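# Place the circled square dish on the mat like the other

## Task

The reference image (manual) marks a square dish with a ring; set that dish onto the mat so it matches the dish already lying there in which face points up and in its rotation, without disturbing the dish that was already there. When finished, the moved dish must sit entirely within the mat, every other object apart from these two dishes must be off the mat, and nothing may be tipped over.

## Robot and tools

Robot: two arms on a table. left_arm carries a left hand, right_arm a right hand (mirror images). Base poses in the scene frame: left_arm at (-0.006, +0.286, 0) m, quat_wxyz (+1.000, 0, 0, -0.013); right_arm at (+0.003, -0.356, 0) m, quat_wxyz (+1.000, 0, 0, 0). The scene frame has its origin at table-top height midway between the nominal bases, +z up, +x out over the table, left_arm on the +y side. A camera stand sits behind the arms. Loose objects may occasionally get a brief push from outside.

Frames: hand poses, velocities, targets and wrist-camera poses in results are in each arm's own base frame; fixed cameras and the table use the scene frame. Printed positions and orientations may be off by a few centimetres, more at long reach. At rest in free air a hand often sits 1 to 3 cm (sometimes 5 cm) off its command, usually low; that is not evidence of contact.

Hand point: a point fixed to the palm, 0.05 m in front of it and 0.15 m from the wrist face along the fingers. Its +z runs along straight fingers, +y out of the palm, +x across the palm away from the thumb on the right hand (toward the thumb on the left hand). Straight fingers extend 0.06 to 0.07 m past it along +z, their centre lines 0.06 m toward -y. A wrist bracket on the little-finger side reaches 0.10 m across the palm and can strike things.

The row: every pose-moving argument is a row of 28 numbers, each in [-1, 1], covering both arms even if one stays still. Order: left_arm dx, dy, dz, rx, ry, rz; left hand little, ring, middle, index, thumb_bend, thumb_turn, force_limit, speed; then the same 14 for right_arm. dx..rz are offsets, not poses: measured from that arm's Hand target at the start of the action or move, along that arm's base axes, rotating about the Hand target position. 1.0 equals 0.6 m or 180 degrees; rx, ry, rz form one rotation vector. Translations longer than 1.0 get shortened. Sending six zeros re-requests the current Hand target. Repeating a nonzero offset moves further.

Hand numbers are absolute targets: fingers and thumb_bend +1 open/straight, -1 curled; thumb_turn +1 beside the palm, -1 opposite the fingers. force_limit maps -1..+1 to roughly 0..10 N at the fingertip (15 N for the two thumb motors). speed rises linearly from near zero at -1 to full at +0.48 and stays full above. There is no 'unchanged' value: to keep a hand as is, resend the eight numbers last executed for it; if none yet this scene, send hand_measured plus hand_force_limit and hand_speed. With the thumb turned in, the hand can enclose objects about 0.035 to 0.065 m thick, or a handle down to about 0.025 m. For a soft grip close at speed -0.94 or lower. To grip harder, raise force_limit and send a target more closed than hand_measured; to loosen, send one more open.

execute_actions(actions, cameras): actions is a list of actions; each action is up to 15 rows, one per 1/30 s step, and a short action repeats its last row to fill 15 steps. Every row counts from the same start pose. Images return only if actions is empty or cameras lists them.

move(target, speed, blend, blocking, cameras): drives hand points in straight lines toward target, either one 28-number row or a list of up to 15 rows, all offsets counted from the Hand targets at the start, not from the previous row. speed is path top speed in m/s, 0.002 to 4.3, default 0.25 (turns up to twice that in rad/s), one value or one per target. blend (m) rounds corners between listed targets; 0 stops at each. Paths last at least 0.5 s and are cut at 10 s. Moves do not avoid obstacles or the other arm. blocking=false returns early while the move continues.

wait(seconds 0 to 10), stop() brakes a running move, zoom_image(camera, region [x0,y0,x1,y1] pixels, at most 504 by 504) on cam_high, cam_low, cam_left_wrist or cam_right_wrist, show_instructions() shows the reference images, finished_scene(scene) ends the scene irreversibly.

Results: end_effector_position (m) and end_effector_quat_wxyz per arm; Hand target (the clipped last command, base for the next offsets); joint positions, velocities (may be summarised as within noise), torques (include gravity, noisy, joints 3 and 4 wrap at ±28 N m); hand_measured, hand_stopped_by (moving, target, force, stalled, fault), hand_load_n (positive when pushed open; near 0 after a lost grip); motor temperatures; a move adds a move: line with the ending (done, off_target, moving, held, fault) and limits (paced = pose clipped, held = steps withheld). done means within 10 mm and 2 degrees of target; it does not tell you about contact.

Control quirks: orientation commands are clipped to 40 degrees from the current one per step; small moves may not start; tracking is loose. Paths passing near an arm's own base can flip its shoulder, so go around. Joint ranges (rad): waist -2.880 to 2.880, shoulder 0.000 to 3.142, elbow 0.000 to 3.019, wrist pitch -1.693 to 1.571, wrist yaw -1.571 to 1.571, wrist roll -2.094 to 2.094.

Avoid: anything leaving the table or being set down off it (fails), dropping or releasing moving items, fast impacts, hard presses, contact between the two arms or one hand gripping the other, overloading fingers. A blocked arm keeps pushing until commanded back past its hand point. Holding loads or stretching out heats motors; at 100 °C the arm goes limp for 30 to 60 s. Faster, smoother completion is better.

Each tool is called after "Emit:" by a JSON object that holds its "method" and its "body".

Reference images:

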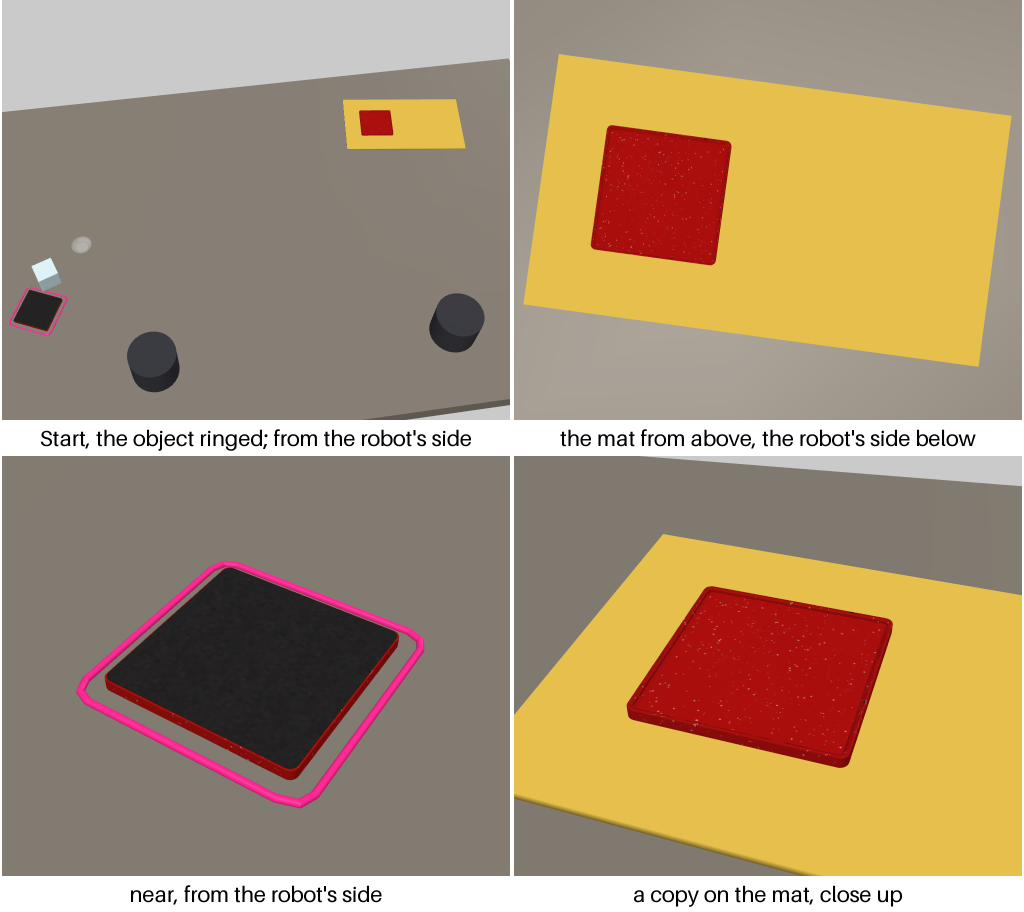

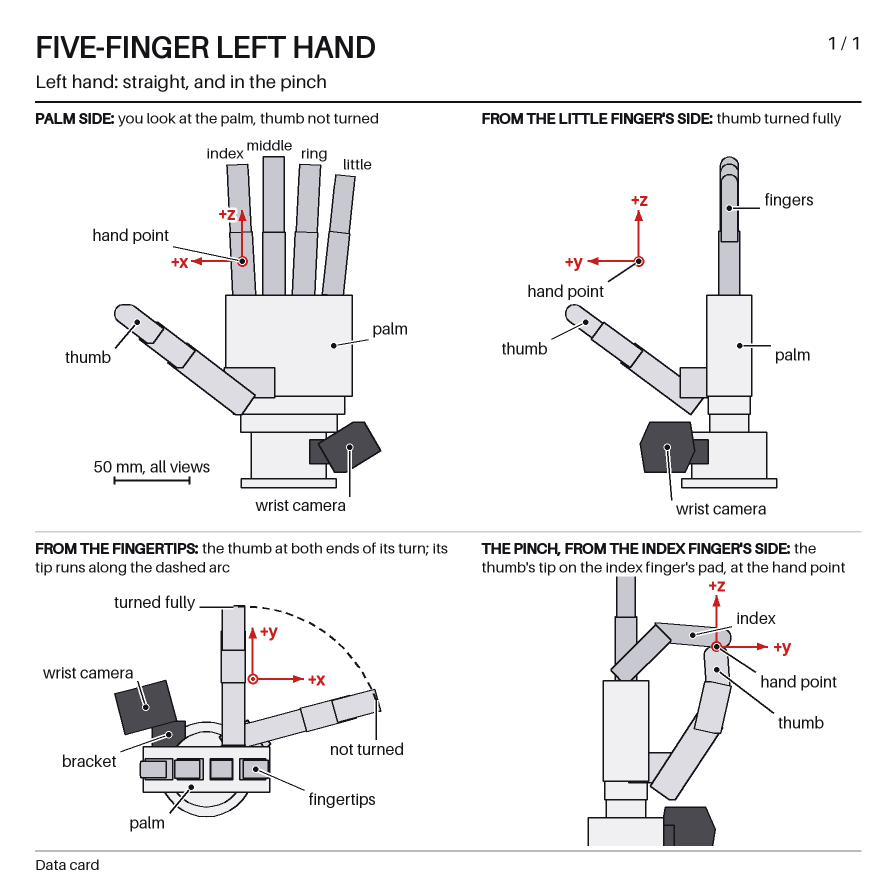

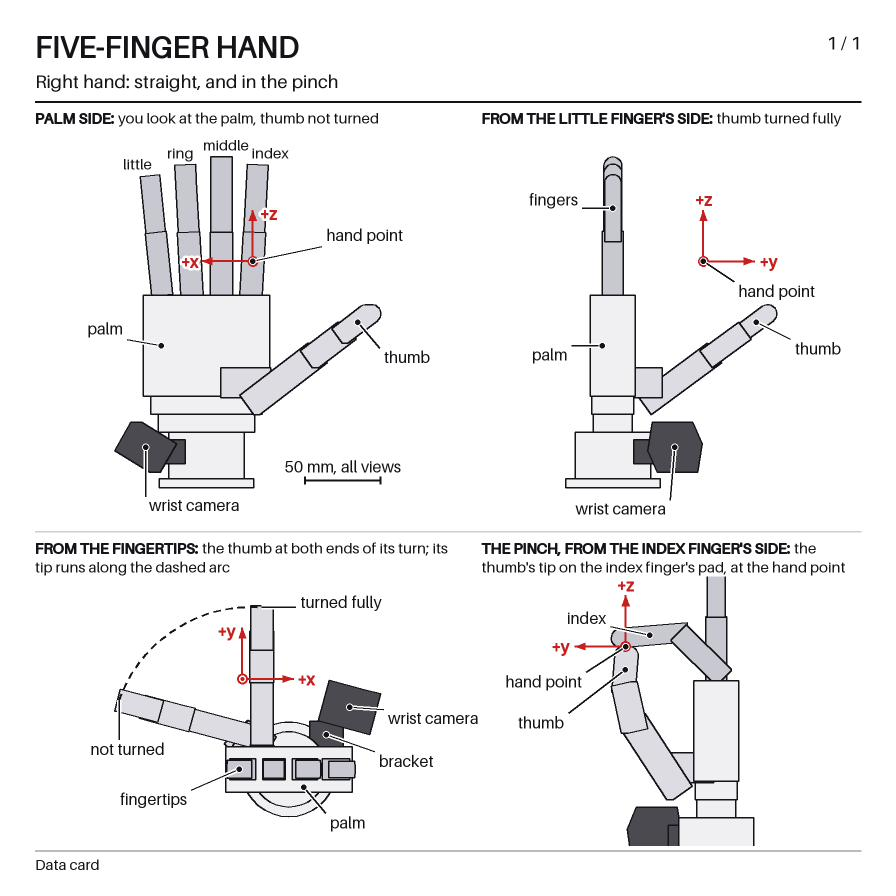

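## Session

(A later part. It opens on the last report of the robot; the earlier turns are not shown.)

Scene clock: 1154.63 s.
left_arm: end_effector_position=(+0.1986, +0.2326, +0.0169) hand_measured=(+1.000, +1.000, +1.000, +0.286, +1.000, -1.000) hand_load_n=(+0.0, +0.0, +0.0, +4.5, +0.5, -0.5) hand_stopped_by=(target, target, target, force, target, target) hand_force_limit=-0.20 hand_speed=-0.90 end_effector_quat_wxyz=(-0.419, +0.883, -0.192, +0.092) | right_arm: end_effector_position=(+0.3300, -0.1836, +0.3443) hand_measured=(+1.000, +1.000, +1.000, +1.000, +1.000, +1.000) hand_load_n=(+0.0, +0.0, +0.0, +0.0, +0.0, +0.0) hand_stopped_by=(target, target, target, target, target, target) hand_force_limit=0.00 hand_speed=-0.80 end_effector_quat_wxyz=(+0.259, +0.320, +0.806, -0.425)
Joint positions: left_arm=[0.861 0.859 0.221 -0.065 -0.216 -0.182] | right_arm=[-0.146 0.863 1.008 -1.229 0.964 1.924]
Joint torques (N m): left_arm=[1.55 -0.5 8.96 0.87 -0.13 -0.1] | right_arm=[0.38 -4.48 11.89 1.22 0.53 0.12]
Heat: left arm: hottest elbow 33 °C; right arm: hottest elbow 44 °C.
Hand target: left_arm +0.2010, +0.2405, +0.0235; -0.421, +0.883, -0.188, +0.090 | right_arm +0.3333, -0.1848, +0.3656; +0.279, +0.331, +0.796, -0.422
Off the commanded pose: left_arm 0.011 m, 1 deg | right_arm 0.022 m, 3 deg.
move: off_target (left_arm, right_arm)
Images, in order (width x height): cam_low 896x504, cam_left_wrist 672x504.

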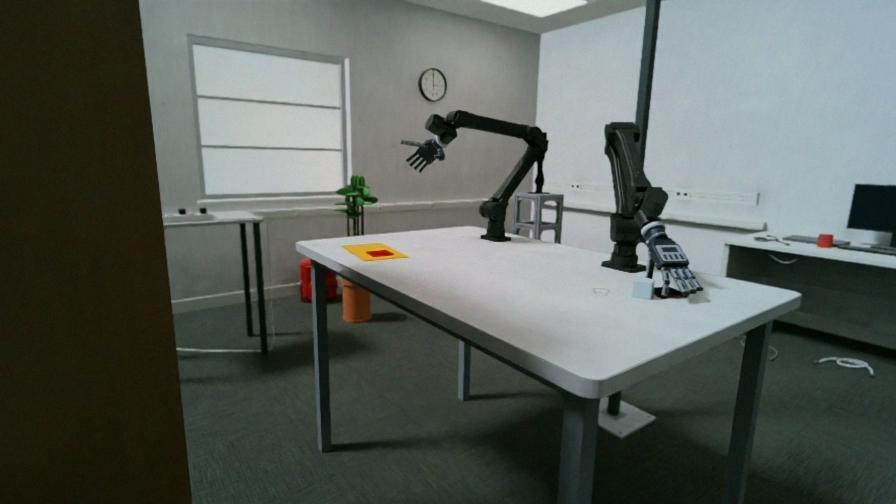

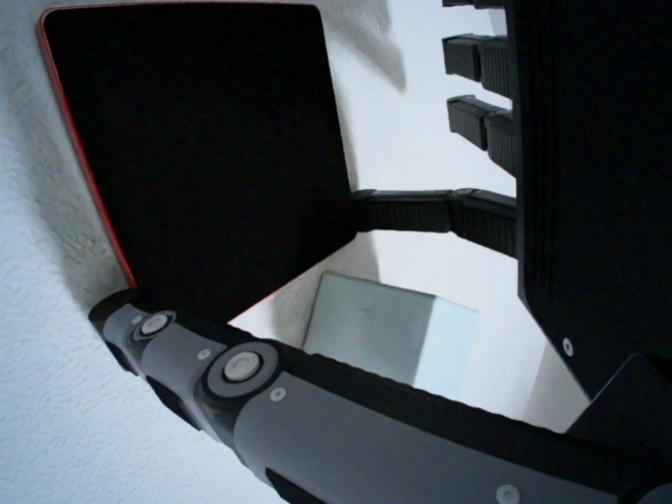

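Emit:
{"method": "move", "body": {"target": [0,0,0.15,0,0,0,1,1,1,-0.2,1,-1,-0.2,-0.9,0,0,0,0,0,0,1,1,1,1,1,1,0,-0.8], "speed": 0.08, "cameras": ["cam_low","cam_left_wrist","cam_high"]}}

Emit:
{"method": "zoom_image", "body": {"camera": "cam_low", "region": [620, 200, 740, 310]}}

Scene clock: 1164.20 s.
left_arm: end_effector_position=(+0.1919, +0.2239, +0.0793) hand_measured=(+1.000, +1.000, +1.000, +0.286, +1.000, -1.000) hand_load_n=(+0.0, +0.0, +0.0, +0.0, +0.0, +0.0) hand_stopped_by=(target, target, target, force, target, target) hand_force_limit=-0.20 hand_speed=-0.90 end_effector_quat_wxyz=(-0.394, +0.894, -0.199, +0.080) | right_arm: end_effector_position=(+0.3300, -0.1836, +0.3443) hand_measured=(+1.000, +1.000, +1.000, +1.000, +1.000, +1.000) hand_load_n=(+0.0, +0.0, +0.0, +0.0, +0.0, +0.0) hand_stopped_by=(target, target, target, target, target, target) hand_force_limit=0.00 hand_speed=-0.80 end_effector_quat_wxyz=(+0.259, +0.320, +0.806, -0.425)
Joint positions: left_arm=[0.861 0.685 0.377 -0.458 -0.213 -0.182] | right_arm=[-0.146 0.863 1.008 -1.229 0.964 1.924]
Joint torques (N m): left_arm=[1.55 -1.73 12.63 0.95 -0.25 -0.1] | right_arm=[0.38 -4.48 11.86 1.22 0.53 0.13]
Heat: left arm: hottest elbow 33 °C; right arm: hottest elbow 44 °C.
Hand target: left_arm +0.2010, +0.2405, +0.1135; -0.421, +0.883, -0.188, +0.090 | right_arm +0.3333, -0.1848, +0.3656; +0.279, +0.331, +0.796, -0.422
Off the commanded pose: left_arm 0.039 m, 4 deg | right_arm 0.022 m, 3 deg.
move: off_target (left_arm, right_arm)
Images, in order (width x height): cam_high 896x504, cam_low 896x504, cam_left_wrist 672x504.

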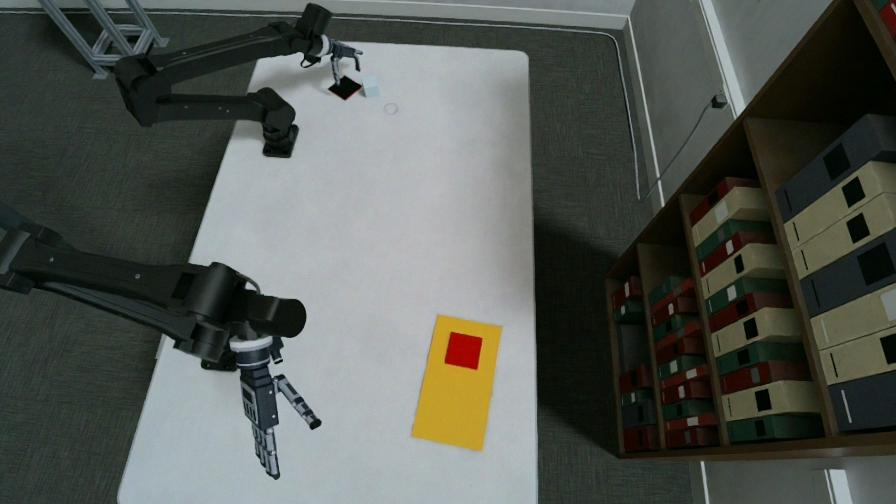

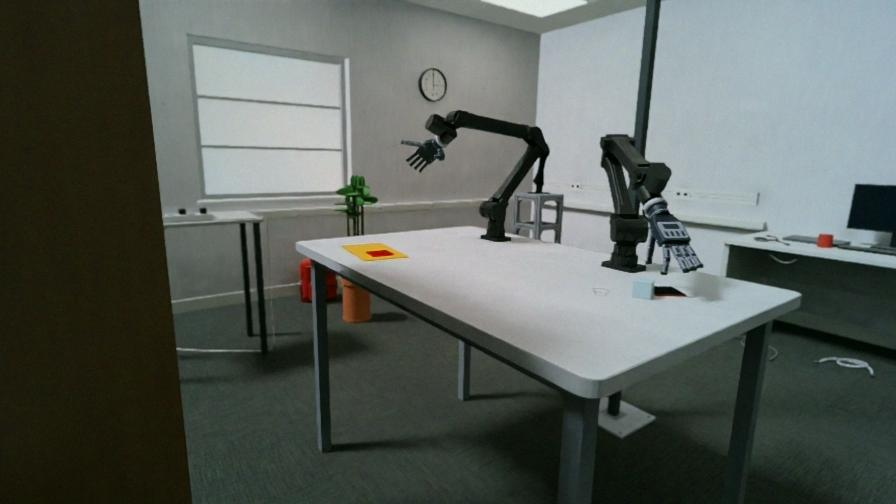

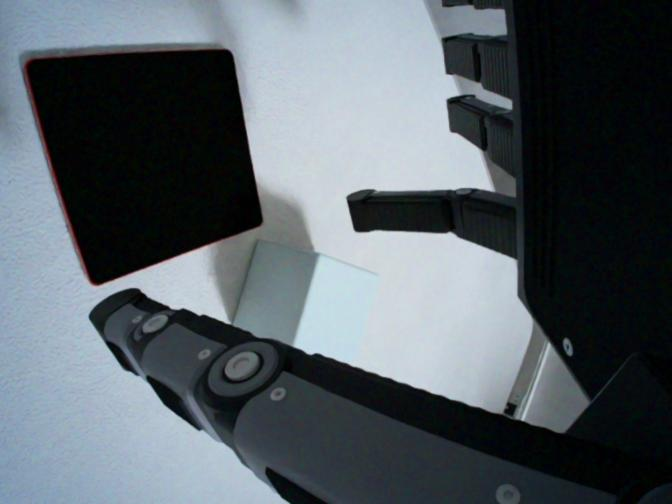

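Scaled by 4.200 from the camera's 896x504 image, which has a finer 1280x720 frame.

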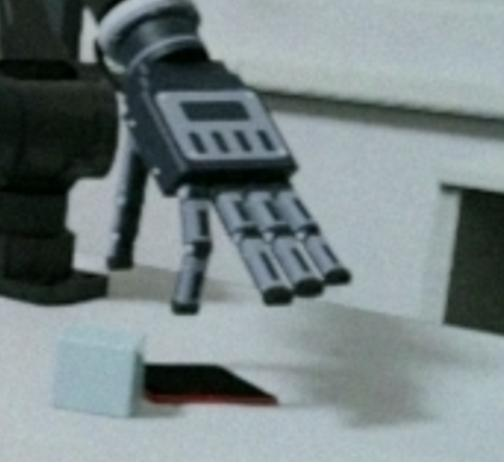

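Emit:
{"method": "move", "body": {"target": [-0.0288,-0.0232,-0.0992,0.0124,-0.0065,-0.0485,1,0.6,1,0.6,1,-1,-0.2,-0.5,0,0,0,0,0,0,1,1,1,1,1,1,0,-0.8], "speed": 0.12, "cameras": ["cam_low","cam_left_wrist"]}}

Scene clock: 1296.73 s.
left_arm: end_effector_position=(+0.1828, +0.2170, +0.0447) hand_measured=(+1.000, +0.600, +1.000, +0.600, +1.000, -1.000) hand_load_n=(-0.5, +0.0, +0.0, +0.0, +0.0, +0.0) hand_stopped_by=(target, target, target, target, target, target) hand_force_limit=-0.20 hand_speed=-0.50 end_effector_quat_wxyz=(-0.413, +0.865, -0.253, +0.127) | right_arm: end_effector_position=(+0.3300, -0.1836, +0.3443) hand_measured=(+1.000, +1.000, +1.000, +1.000, +1.000, +1.000) hand_load_n=(+0.0, +0.0, +0.0, +0.0, +0.0, +0.0) hand_stopped_by=(target, target, target, target, target, target) hand_force_limit=0.00 hand_speed=-0.80 end_effector_quat_wxyz=(+0.259, +0.320, +0.806, -0.425)
Joint positions: left_arm=[0.981 0.646 0.233 -0.264 -0.006 -0.017] | right_arm=[-0.146 0.863 1.008 -1.229 0.964 1.924]
Joint torques (N m): left_arm=[1.73 -0.73 8.23 2.54 -0.09 0.02] | right_arm=[0.44 -4.54 11.9 1.21 0.53 0.12]
Motor temperatures (°C): left_arm=[24 28 38 23 23 25] | right_arm=[24 24 44 22 26 26]
Heat: left arm: hottest elbow 38 °C; right arm: hottest elbow 44 °C.
Hand target: left_arm +0.1838, +0.2266, +0.0540; -0.432, +0.857, -0.252, +0.127 | right_arm +0.3333, -0.1848, +0.3656; +0.279, +0.331, +0.796, -0.422
Off the commanded pose: left_arm 0.013 m, 2 deg | right_arm 0.022 m, 3 deg.
move: off_target (left_arm, right_arm)
Images, in order (width x height): cam_low 896x504, cam_left_wrist 672x504.

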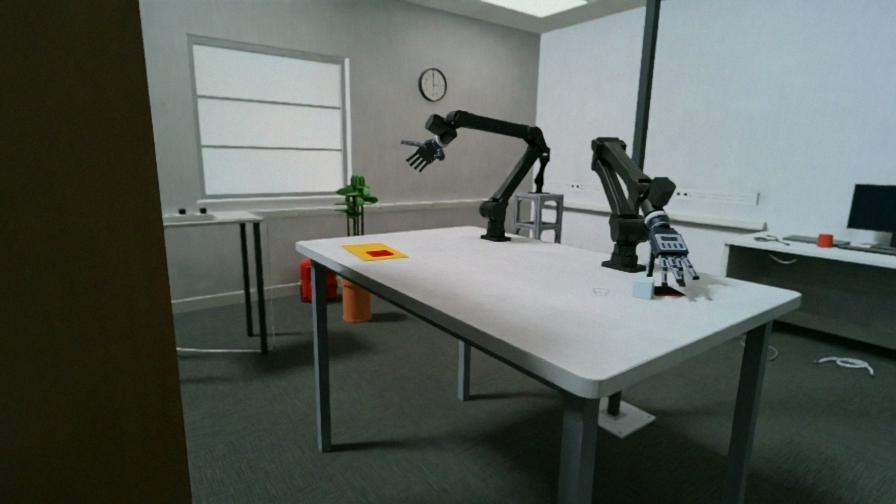

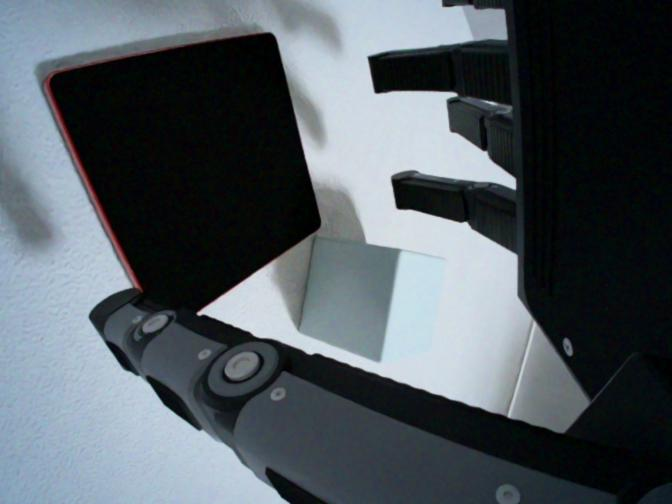

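Emit:
{"method": "move", "body": {"target": [-0.0103,0.0147,-0.0437,0.0093,-0.006,-0.011,1,0.6,1,0.6,1,-1,-0.2,-0.5,0,0,0,0,0,0,1,1,1,1,1,1,0,-0.8], "speed": 0.1, "cameras": ["cam_low","cam_left_wrist"]}}

Emit:
{"method": "zoom_image", "body": {"camera": "cam_low", "region": [640, 250, 710, 310]}}

Scene clock: 1317.47 s.
left_arm: end_effector_position=(+0.1770, +0.2262, +0.0207) hand_measured=(+1.000, +0.600, +1.000, +0.600, +1.000, -1.000) hand_load_n=(+0.5, +0.0, +0.0, +0.0, +0.0, +0.0) hand_stopped_by=(target, target, target, target, target, target) hand_force_limit=-0.20 hand_speed=-0.50 end_effector_quat_wxyz=(-0.429, +0.852, -0.264, +0.139) | right_arm: end_effector_position=(+0.3300, -0.1836, +0.3443) hand_measured=(+1.000, +1.000, +1.000, +1.000, +1.000, +1.000) hand_load_n=(+0.0, +0.0, +0.0, +0.0, +0.0, -0.5) hand_stopped_by=(target, target, target, target, target, target) hand_force_limit=0.00 hand_speed=-0.80 end_effector_quat_wxyz=(+0.259, +0.320, +0.806, -0.425)
Joint positions: left_arm=[1.064 0.733 0.162 -0.066 0.086 0.05] | right_arm=[-0.146 0.863 1.008 -1.229 0.964 1.924]
Joint torques (N m): left_arm=[1.73 -0.21 7.75 2.59 -0.02 0.02] | right_arm=[0.5 -4.42 11.89 1.21 0.53 0.12]
Heat: left arm: hottest elbow 38 °C; right arm: hottest elbow 44 °C.
Hand target: left_arm +0.1776, +0.2354, +0.0278; -0.444, +0.845, -0.264, +0.139 | right_arm +0.3333, -0.1848, +0.3656; +0.279, +0.331, +0.796, -0.422
Off the commanded pose: left_arm 0.012 m, 2 deg | right_arm 0.022 m, 3 deg.
move: off_target (left_arm, right_arm)
Images, in order (width x height): cam_low 896x504, cam_left_wrist 672x504.

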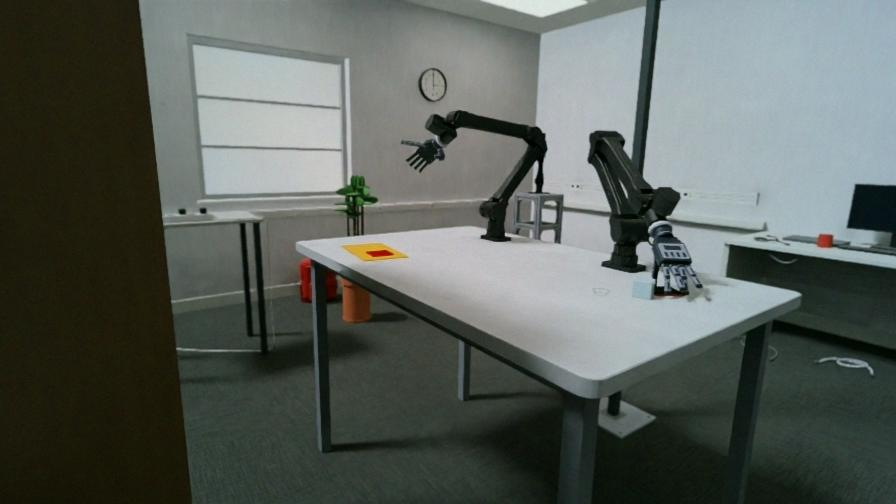

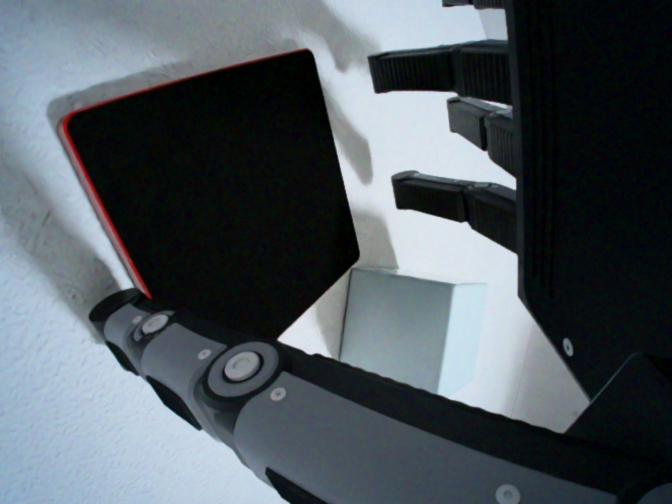

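Scaled by 7.200 from the camera's 896x504 image, which has a finer 1280x720 frame.

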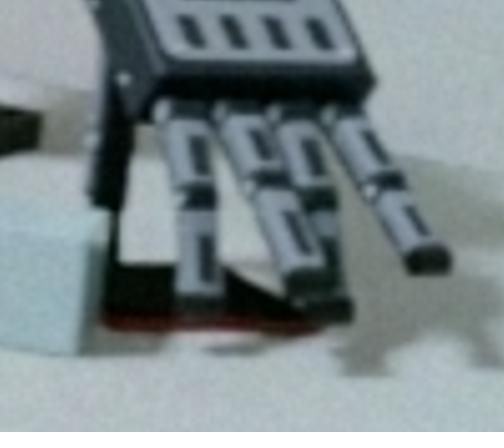

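Emit:
{"method": "move", "body": {"target": [0.0,0.0,-0.009,0,0,0,1,0.6,1,0.6,1,-1,-0.2,-0.5,0,0,0,0,0,0,1,1,1,1,1,1,0,-0.8], "speed": 0.1}}

Scene clock: 1337.87 s.
left_arm: end_effector_position=(+0.1777, +0.2274, +0.0180) hand_measured=(+1.000, +0.600, +1.000, +0.600, +1.000, -1.000) hand_load_n=(+0.0, +0.0, +0.0, -0.5, +0.5, -0.5) hand_stopped_by=(target, target, target, target, target, target) hand_force_limit=-0.20 hand_speed=-0.50 end_effector_quat_wxyz=(-0.431, +0.851, -0.265, +0.140) | right_arm: end_effector_position=(+0.3300, -0.1836, +0.3443) hand_measured=(+1.000, +1.000, +1.000, +1.000, +1.000, +1.000) hand_load_n=(+0.0, +0.0, +0.0, +0.0, +0.0, +0.0) hand_stopped_by=(target, target, target, target, target, target) hand_force_limit=0.00 hand_speed=-0.80 end_effector_quat_wxyz=(+0.259, +0.320, +0.806, -0.425)
Joint positions: left_arm=[1.065 0.751 0.156 -0.037 0.089 0.052] | right_arm=[-0.146 0.863 1.008 -1.229 0.964 1.924]
Joint torques (N m): left_arm=[1.73 0.03 7.25 2.8 -0.08 0.02] | right_arm=[0.44 -4.54 11.92 1.22 0.53 0.13]
Heat: left arm: hottest elbow 38 °C; right arm: hottest elbow 45 °C.
Hand target: left_arm +0.1776, +0.2354, +0.0224; -0.444, +0.845, -0.264, +0.139 | right_arm +0.3333, -0.1848, +0.3656; +0.279, +0.331, +0.796, -0.422
Off the commanded pose: left_arm 0.009 m, 2 deg | right_arm 0.022 m, 3 deg.
move: off_target (right_arm)

Emit:
{"method": "move", "body": {"target": [0,0,0,0,0,0,1,-0.2,1,-0.2,1,-1,-0.2,-0.92,0,0,0,0,0,0,1,1,1,1,1,1,0,-0.8], "speed": 0.1, "cameras": ["cam_low","cam_left_wrist"]}}

Emit:
{"method": "zoom_image", "body": {"camera": "cam_low", "region": [640, 250, 710, 310]}}

Scene clock: 1345.40 s.
left_arm: end_effector_position=(+0.1782, +0.2281, +0.0191) hand_measured=(+1.000, +0.280, +1.000, +0.280, +1.000, -1.000) hand_load_n=(+0.0, +4.0, +0.0, +3.5, +1.5, +1.0) hand_stopped_by=(target, force, target, force, target, target) hand_force_limit=-0.20 hand_speed=-0.92 end_effector_quat_wxyz=(-0.435, +0.849, -0.266, +0.141) | right_arm: end_effector_position=(+0.3300, -0.1836, +0.3443) hand_measured=(+1.000, +1.000, +1.000, +1.000, +1.000, +1.000) hand_load_n=(+0.0, +0.0, +0.0, +0.0, -0.5, +0.0) hand_stopped_by=(target, target, target, target, target, target) hand_force_limit=0.00 hand_speed=-0.80 end_effector_quat_wxyz=(+0.259, +0.320, +0.806, -0.425)
Joint positions: left_arm=[1.065 0.748 0.155 -0.031 0.091 0.056] | right_arm=[-0.146 0.863 1.008 -1.229 0.964 1.924]
Joint torques (N m): left_arm=[1.73 0.03 7.43 2.58 -0.08 0.01] | right_arm=[0.44 -4.48 11.89 1.21 0.53 0.12]
Heat: left arm: hottest elbow 37 °C; right arm: hottest elbow 45 °C.
Hand target: left_arm +0.1776, +0.2354, +0.0224; -0.444, +0.845, -0.264, +0.139 | right_arm +0.3333, -0.1848, +0.3656; +0.279, +0.331, +0.796, -0.422
Off the commanded pose: left_arm 0.008 m, 1 deg | right_arm 0.022 m, 3 deg.
move: off_target (right_arm)
Images, in order (width x height): cam_low 896x504, cam_left_wrist 672x504.

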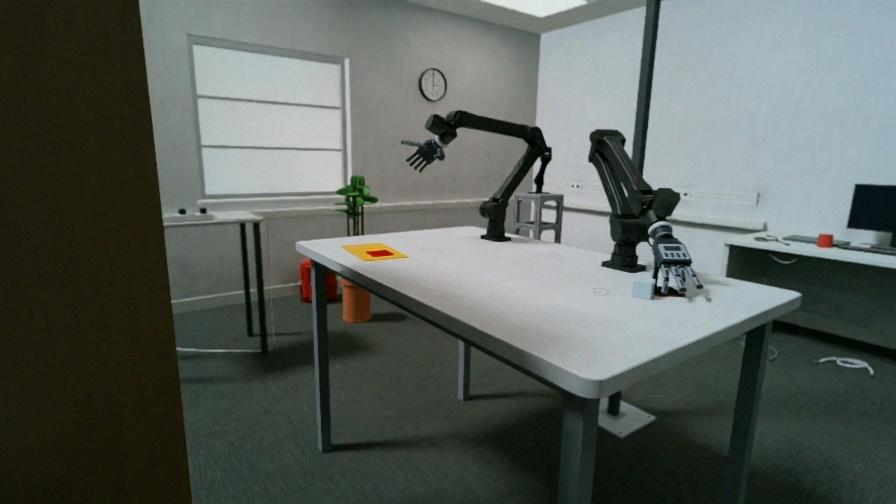

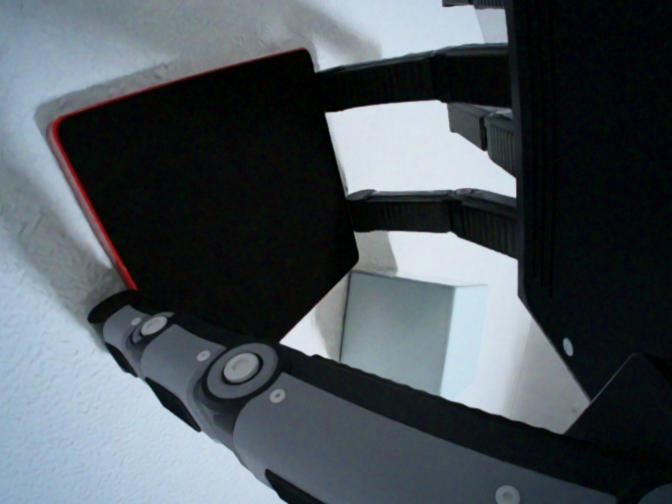

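Scaled by 7.200 from the camera's 896x504 image, which has a finer 1280x720 frame.

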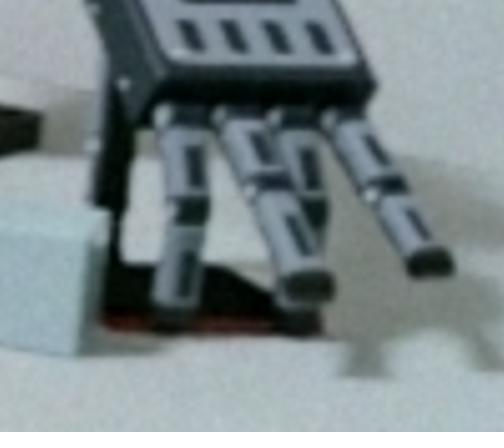

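Emit:
{"method": "move", "body": {"target": [[0,0,0,0,0,0,1,-0.3,1,-0.3,1,-1,0.2,-0.9,0,0,0,0,0,0,1,1,1,1,1,1,0,-0.8],[0.0,0.0,0.12,0,0,0,1,-0.3,1,-0.3,1,-1,0.2,-0.9,0,0,0,0,0,0,1,1,1,1,1,1,0,-0.8]], "speed": 0.06, "cameras": ["cam_low","cam_left_wrist"]}}

Emit:
{"method": "zoom_image", "body": {"camera": "cam_low", "region": [620, 220, 720, 310]}}

Scene clock: 1360.30 s.
left_arm: end_effector_position=(+0.1721, +0.2181, +0.0622) hand_measured=(+1.000, -0.300, +1.000, -0.300, +1.000, -1.000) hand_load_n=(+0.0, +0.0, +0.0, +0.0, +0.0, +0.0) hand_stopped_by=(target, target, target, target, target, target) hand_force_limit=0.20 hand_speed=-0.90 end_effector_quat_wxyz=(-0.419, +0.857, -0.266, +0.137) | right_arm: end_effector_position=(+0.3300, -0.1836, +0.3443) hand_measured=(+1.000, +1.000, +1.000, +1.000, +1.000, +1.000) hand_load_n=(+0.0, +0.0, +0.0, +0.0, +0.0, +0.0) hand_stopped_by=(target, target, target, target, target, target) hand_force_limit=0.00 hand_speed=-0.80 end_effector_quat_wxyz=(+0.259, +0.320, +0.806, -0.425)
Joint positions: left_arm=[1.065 0.569 0.254 -0.346 0.088 0.053] | right_arm=[-0.146 0.863 1.008 -1.229 0.964 1.924]
Joint torques (N m): left_arm=[1.55 -0.62 12.81 1.1 -0.11 -0.01] | right_arm=[0.38 -4.48 11.89 1.22 0.53 0.12]
Heat: left arm: hottest elbow 36 °C; right arm: hottest elbow 45 °C.
Hand target: left_arm +0.1776, +0.2354, +0.0944; -0.444, +0.845, -0.264, +0.139 | right_arm +0.3333, -0.1848, +0.3656; +0.279, +0.331, +0.796, -0.422
Off the commanded pose: left_arm 0.037 m, 3 deg | right_arm 0.022 m, 3 deg.
move: off_target (left_arm, right_arm)
Images, in order (width x height): cam_low 896x504, cam_left_wrist 672x504.

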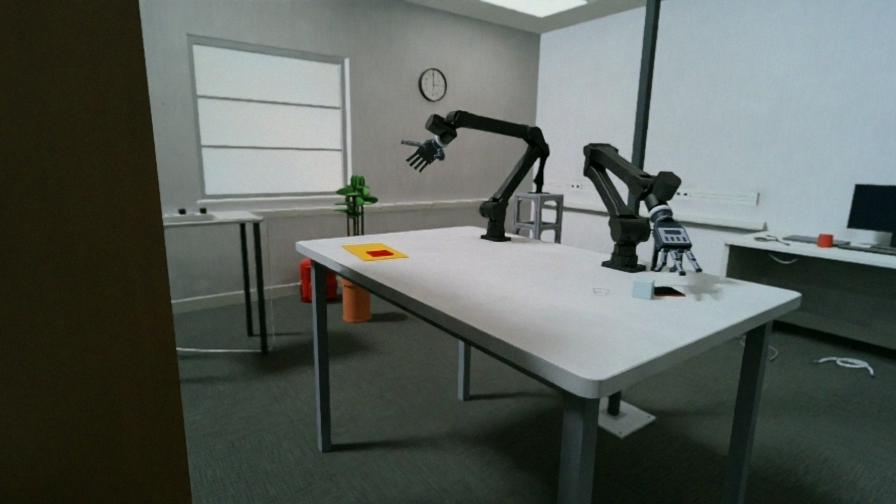

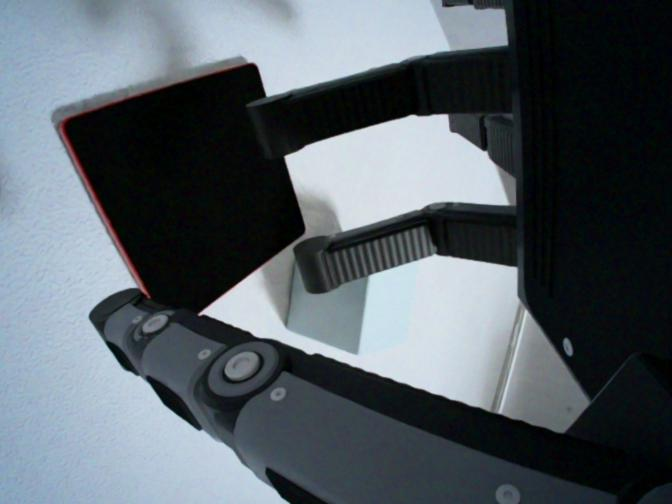

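Scaled by 5.040 from the camera's 896x504 image, which has a finer 1280x720 frame.

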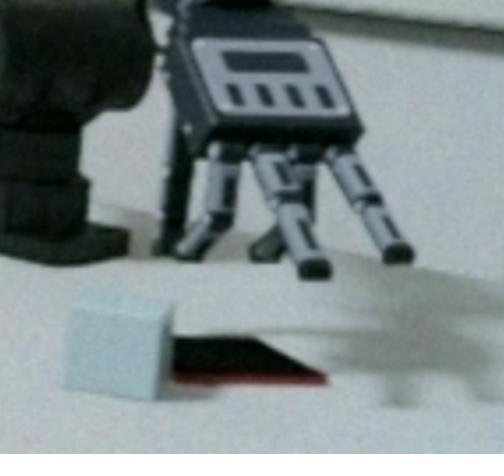

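Emit:
{"method": "move", "body": {"target": [[0,0,0,0,0,0,1,1,1,0.6,1,-1,0.2,-0.3,0,0,0,0,0,0,1,1,1,1,1,1,0,-0.8],[-0.005,-0.0057,-0.0907,0,0,0,1,1,1,0.6,1,-1,0.2,-0.3,0,0,0,0,0,0,1,1,1,1,1,1,0,-0.8],[-0.005,-0.0057,-0.129,0,0,0,1,1,1,0.6,1,-1,0.2,-0.3,0,0,0,0,0,0,1,1,1,1,1,1,0,-0.8]], "speed": [0.1,0.12,0.06], "cameras": ["cam_low","cam_left_wrist"]}}

Emit:
{"method": "zoom_image", "body": {"camera": "cam_low", "region": [640, 250, 710, 310]}}

Scene clock: 1438.43 s.
left_arm: end_effector_position=(+0.1777, +0.2268, +0.0195) hand_measured=(+1.000, +1.000, +1.000, +0.600, +1.000, -1.000) hand_load_n=(+0.0, +0.0, +0.0, +0.0, +1.0, -0.5) hand_stopped_by=(target, target, target, target, target, target) hand_force_limit=0.20 hand_speed=-0.30 end_effector_quat_wxyz=(-0.440, +0.846, -0.265, +0.146) | right_arm: end_effector_position=(+0.3300, -0.1836, +0.3443) hand_measured=(+1.000, +1.000, +1.000, +1.000, +1.000, +1.000) hand_load_n=(+0.0, +0.0, +0.0, +0.0, +0.0, +0.0) hand_stopped_by=(target, target, target, target, target, target) hand_force_limit=0.00 hand_speed=-0.80 end_effector_quat_wxyz=(+0.259, +0.320, +0.806, -0.425)
Joint positions: left_arm=[1.073 0.731 0.142 -0.022 0.103 0.055] | right_arm=[-0.146 0.863 1.008 -1.229 0.964 1.924]
Joint torques (N m): left_arm=[1.61 0.5 6.94 2.67 -0.1 0.01] | right_arm=[0.38 -4.37 11.9 1.18 0.53 0.13]
Heat: left arm: hottest elbow 39 °C; right arm: hottest elbow 45 °C.
Hand target: left_arm +0.1746, +0.2320, +0.0170; -0.444, +0.845, -0.264, +0.139 | right_arm +0.3333, -0.1848, +0.3656; +0.279, +0.331, +0.796, -0.422
Off the commanded pose: left_arm 0.007 m, 1 deg | right_arm 0.022 m, 3 deg.
move: off_target (right_arm)
Images, in order (width x height): cam_low 896x504, cam_left_wrist 672x504.

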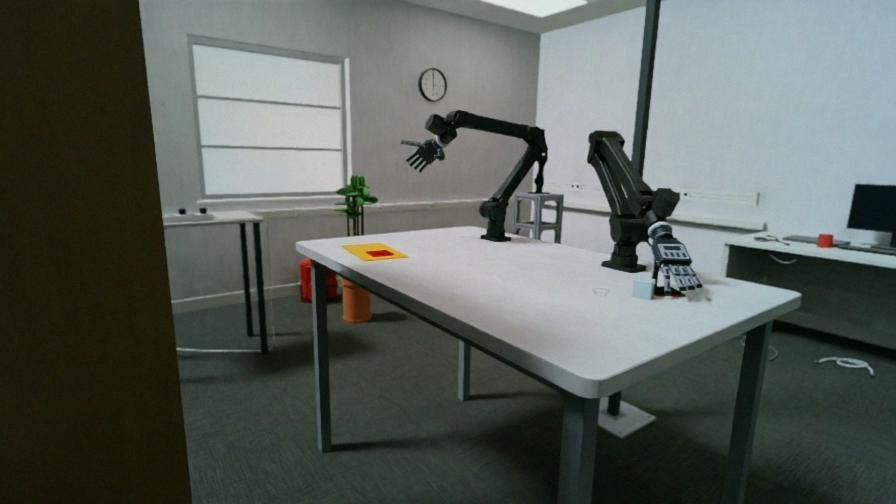

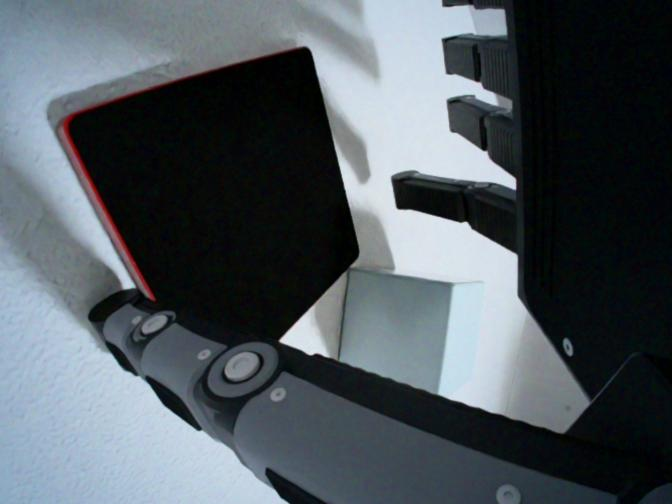

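Scaled by 7.200 from the camera's 896x504 image, which has a finer 1280x720 frame.

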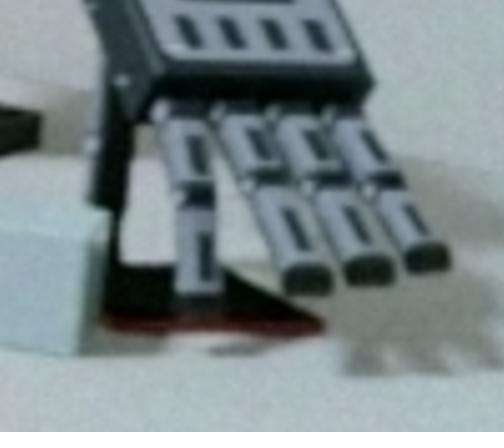

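Emit:
{"method": "move", "body": {"target": [0.0,0.0,-0.008,-0.0137,0.0095,0,1,1,1,0.6,1,-1,0.2,-0.3,0,0,0,0,0,0,1,1,1,1,1,1,0,-0.8], "speed": 0.1, "cameras": ["cam_low","cam_left_wrist"]}}

Emit:
{"method": "zoom_image", "body": {"camera": "cam_low", "region": [640, 250, 710, 310]}}

Scene clock: 1449.43 s.
left_arm: end_effector_position=(+0.1778, +0.2269, +0.0170) hand_measured=(+1.000, +1.000, +1.000, +0.600, +1.000, -1.000) hand_load_n=(+0.0, +0.0, +0.0, +0.0, +2.5, -0.5) hand_stopped_by=(target, target, target, target, target, target) hand_force_limit=0.20 hand_speed=-0.30 end_effector_quat_wxyz=(-0.430, +0.851, -0.265, +0.144) | right_arm: end_effector_position=(+0.3300, -0.1836, +0.3443) hand_measured=(+1.000, +1.000, +1.000, +1.000, +1.000, +1.000) hand_load_n=(+0.0, +0.0, +0.0, +0.0, +0.0, +0.0) hand_stopped_by=(target, target, target, target, target, target) hand_force_limit=0.00 hand_speed=-0.80 end_effector_quat_wxyz=(+0.259, +0.320, +0.806, -0.425)
Joint positions: left_arm=[1.073 0.756 0.153 -0.03 0.103 0.055] | right_arm=[-0.146 0.863 1.008 -1.229 0.964 1.924]
Joint torques (N m): left_arm=[1.2 2.08 8.28 1.46 -0.39 0.03] | right_arm=[0.38 -4.42 11.88 1.22 0.53 0.13]
Heat: left arm: hottest elbow 38 °C; right arm: hottest elbow 45 °C.
Hand target: left_arm +0.1746, +0.2320, +0.0122; -0.422, +0.856, -0.268, +0.132 | right_arm +0.3333, -0.1848, +0.3656; +0.279, +0.331, +0.796, -0.422
Off the commanded pose: left_arm 0.008 m, 2 deg | right_arm 0.022 m, 3 deg.
move: off_target (right_arm)
Images, in order (width x height): cam_low 896x504, cam_left_wrist 672x504.

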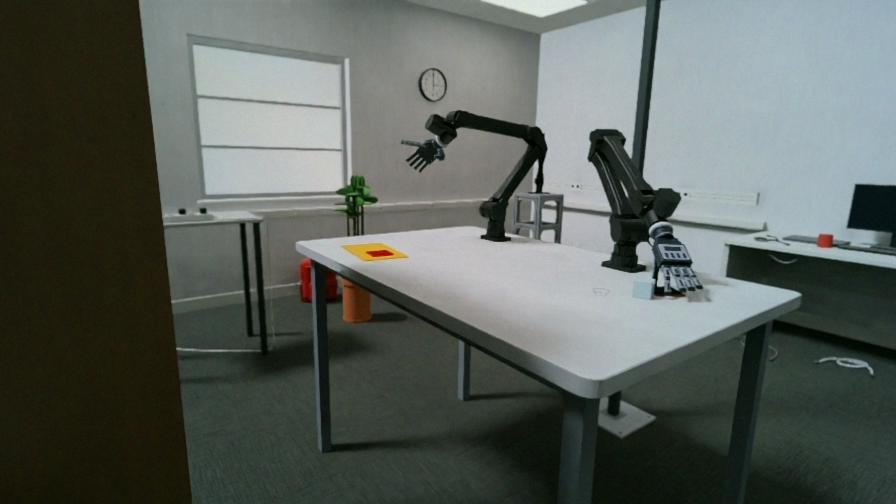

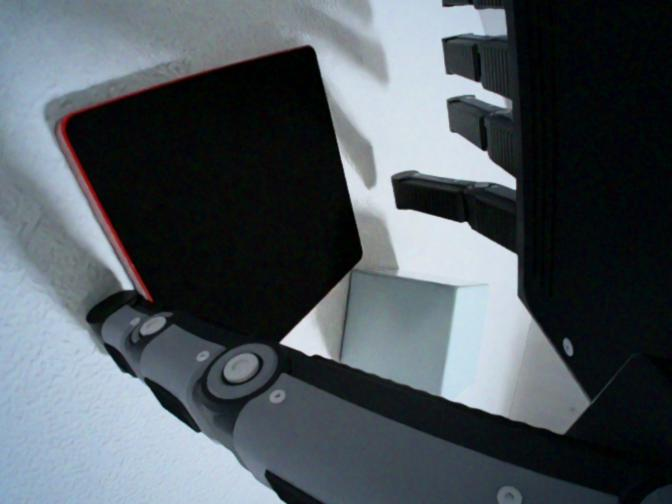

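Scaled by 7.200 from the camera's 896x504 image, which has a finer 1280x720 frame.

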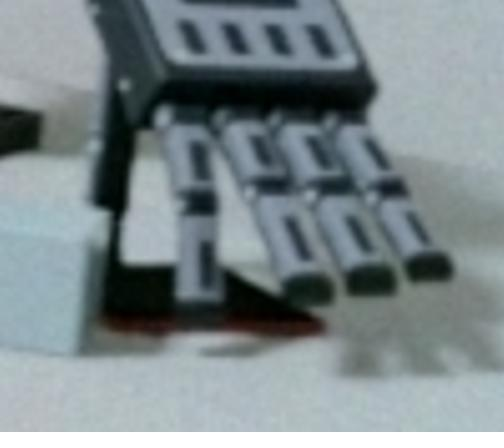

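Emit:
{"method": "move", "body": {"target": [0,0,0,0,0,0,1,1,1,-0.2,1,-1,0.2,-0.92,0,0,0,0,0,0,1,1,1,1,1,1,0,-0.8], "speed": 0.1, "cameras": ["cam_low","cam_left_wrist"]}}

Emit:
{"method": "zoom_image", "body": {"camera": "cam_low", "region": [640, 250, 710, 310]}}

Scene clock: 1462.37 s.
left_arm: end_effector_position=(+0.1781, +0.2276, +0.0173) hand_measured=(+1.000, +1.000, +1.000, +0.274, +1.000, -1.000) hand_load_n=(+0.0, +0.0, +0.0, +7.0, +3.0, -0.5) hand_stopped_by=(target, target, target, force, target, target) hand_force_limit=0.20 hand_speed=-0.92 end_effector_quat_wxyz=(-0.430, +0.851, -0.266, +0.144) | right_arm: end_effector_position=(+0.3300, -0.1836, +0.3443) hand_measured=(+1.000, +1.000, +1.000, +1.000, +1.000, +1.000) hand_load_n=(+0.0, +0.0, +0.0, +0.0, +0.0, +0.0) hand_stopped_by=(target, target, target, target, target, target) hand_force_limit=0.00 hand_speed=-0.80 end_effector_quat_wxyz=(+0.259, +0.320, +0.806, -0.425)
Joint positions: left_arm=[1.073 0.761 0.156 -0.03 0.103 0.055] | right_arm=[-0.146 0.863 1.008 -1.229 0.964 1.924]
Joint torques (N m): left_arm=[1.2 1.79 8.1 1.46 -0.39 0.03] | right_arm=[0.38 -4.42 11.92 1.21 0.53 0.14]
Heat: left arm: hottest elbow 38 °C; right arm: hottest elbow 45 °C.
Hand target: left_arm +0.1746, +0.2320, +0.0122; -0.422, +0.856, -0.268, +0.132 | right_arm +0.3333, -0.1848, +0.3656; +0.279, +0.331, +0.796, -0.422
Off the commanded pose: left_arm 0.008 m, 2 deg | right_arm 0.022 m, 3 deg.
move: off_target (right_arm)
Images, in order (width x height): cam_low 896x504, cam_left_wrist 672x504.

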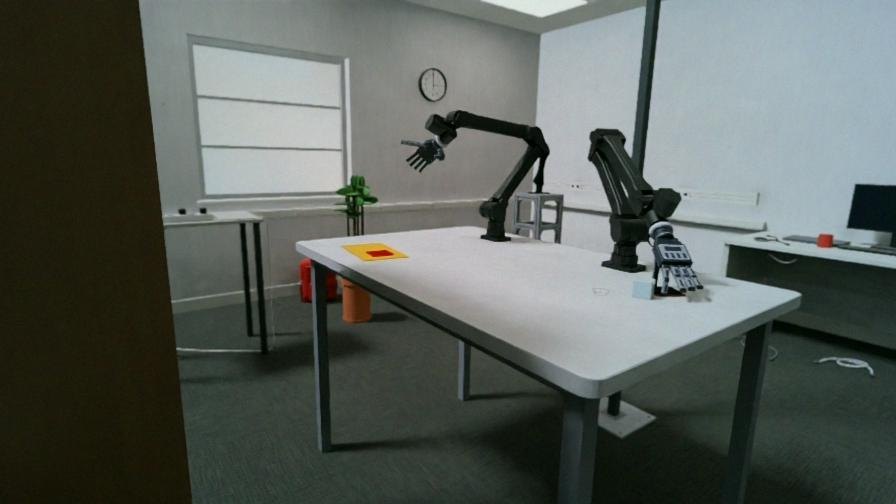

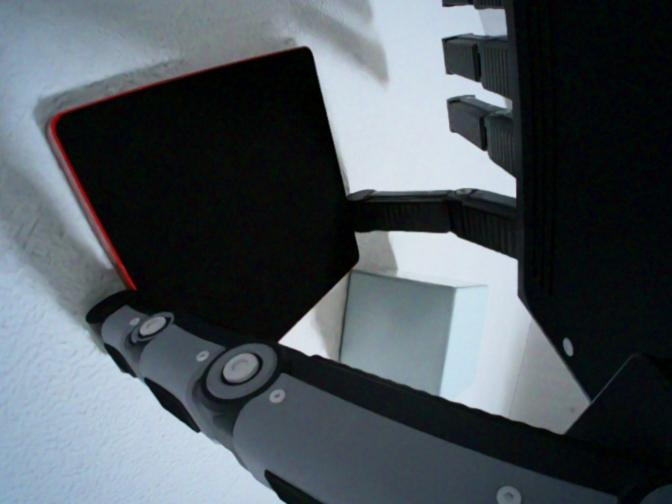

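Scaled by 7.200 from the camera's 896x504 image, which has a finer 1280x720 frame.

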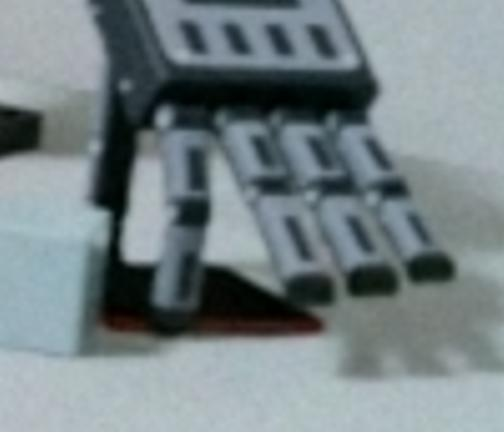

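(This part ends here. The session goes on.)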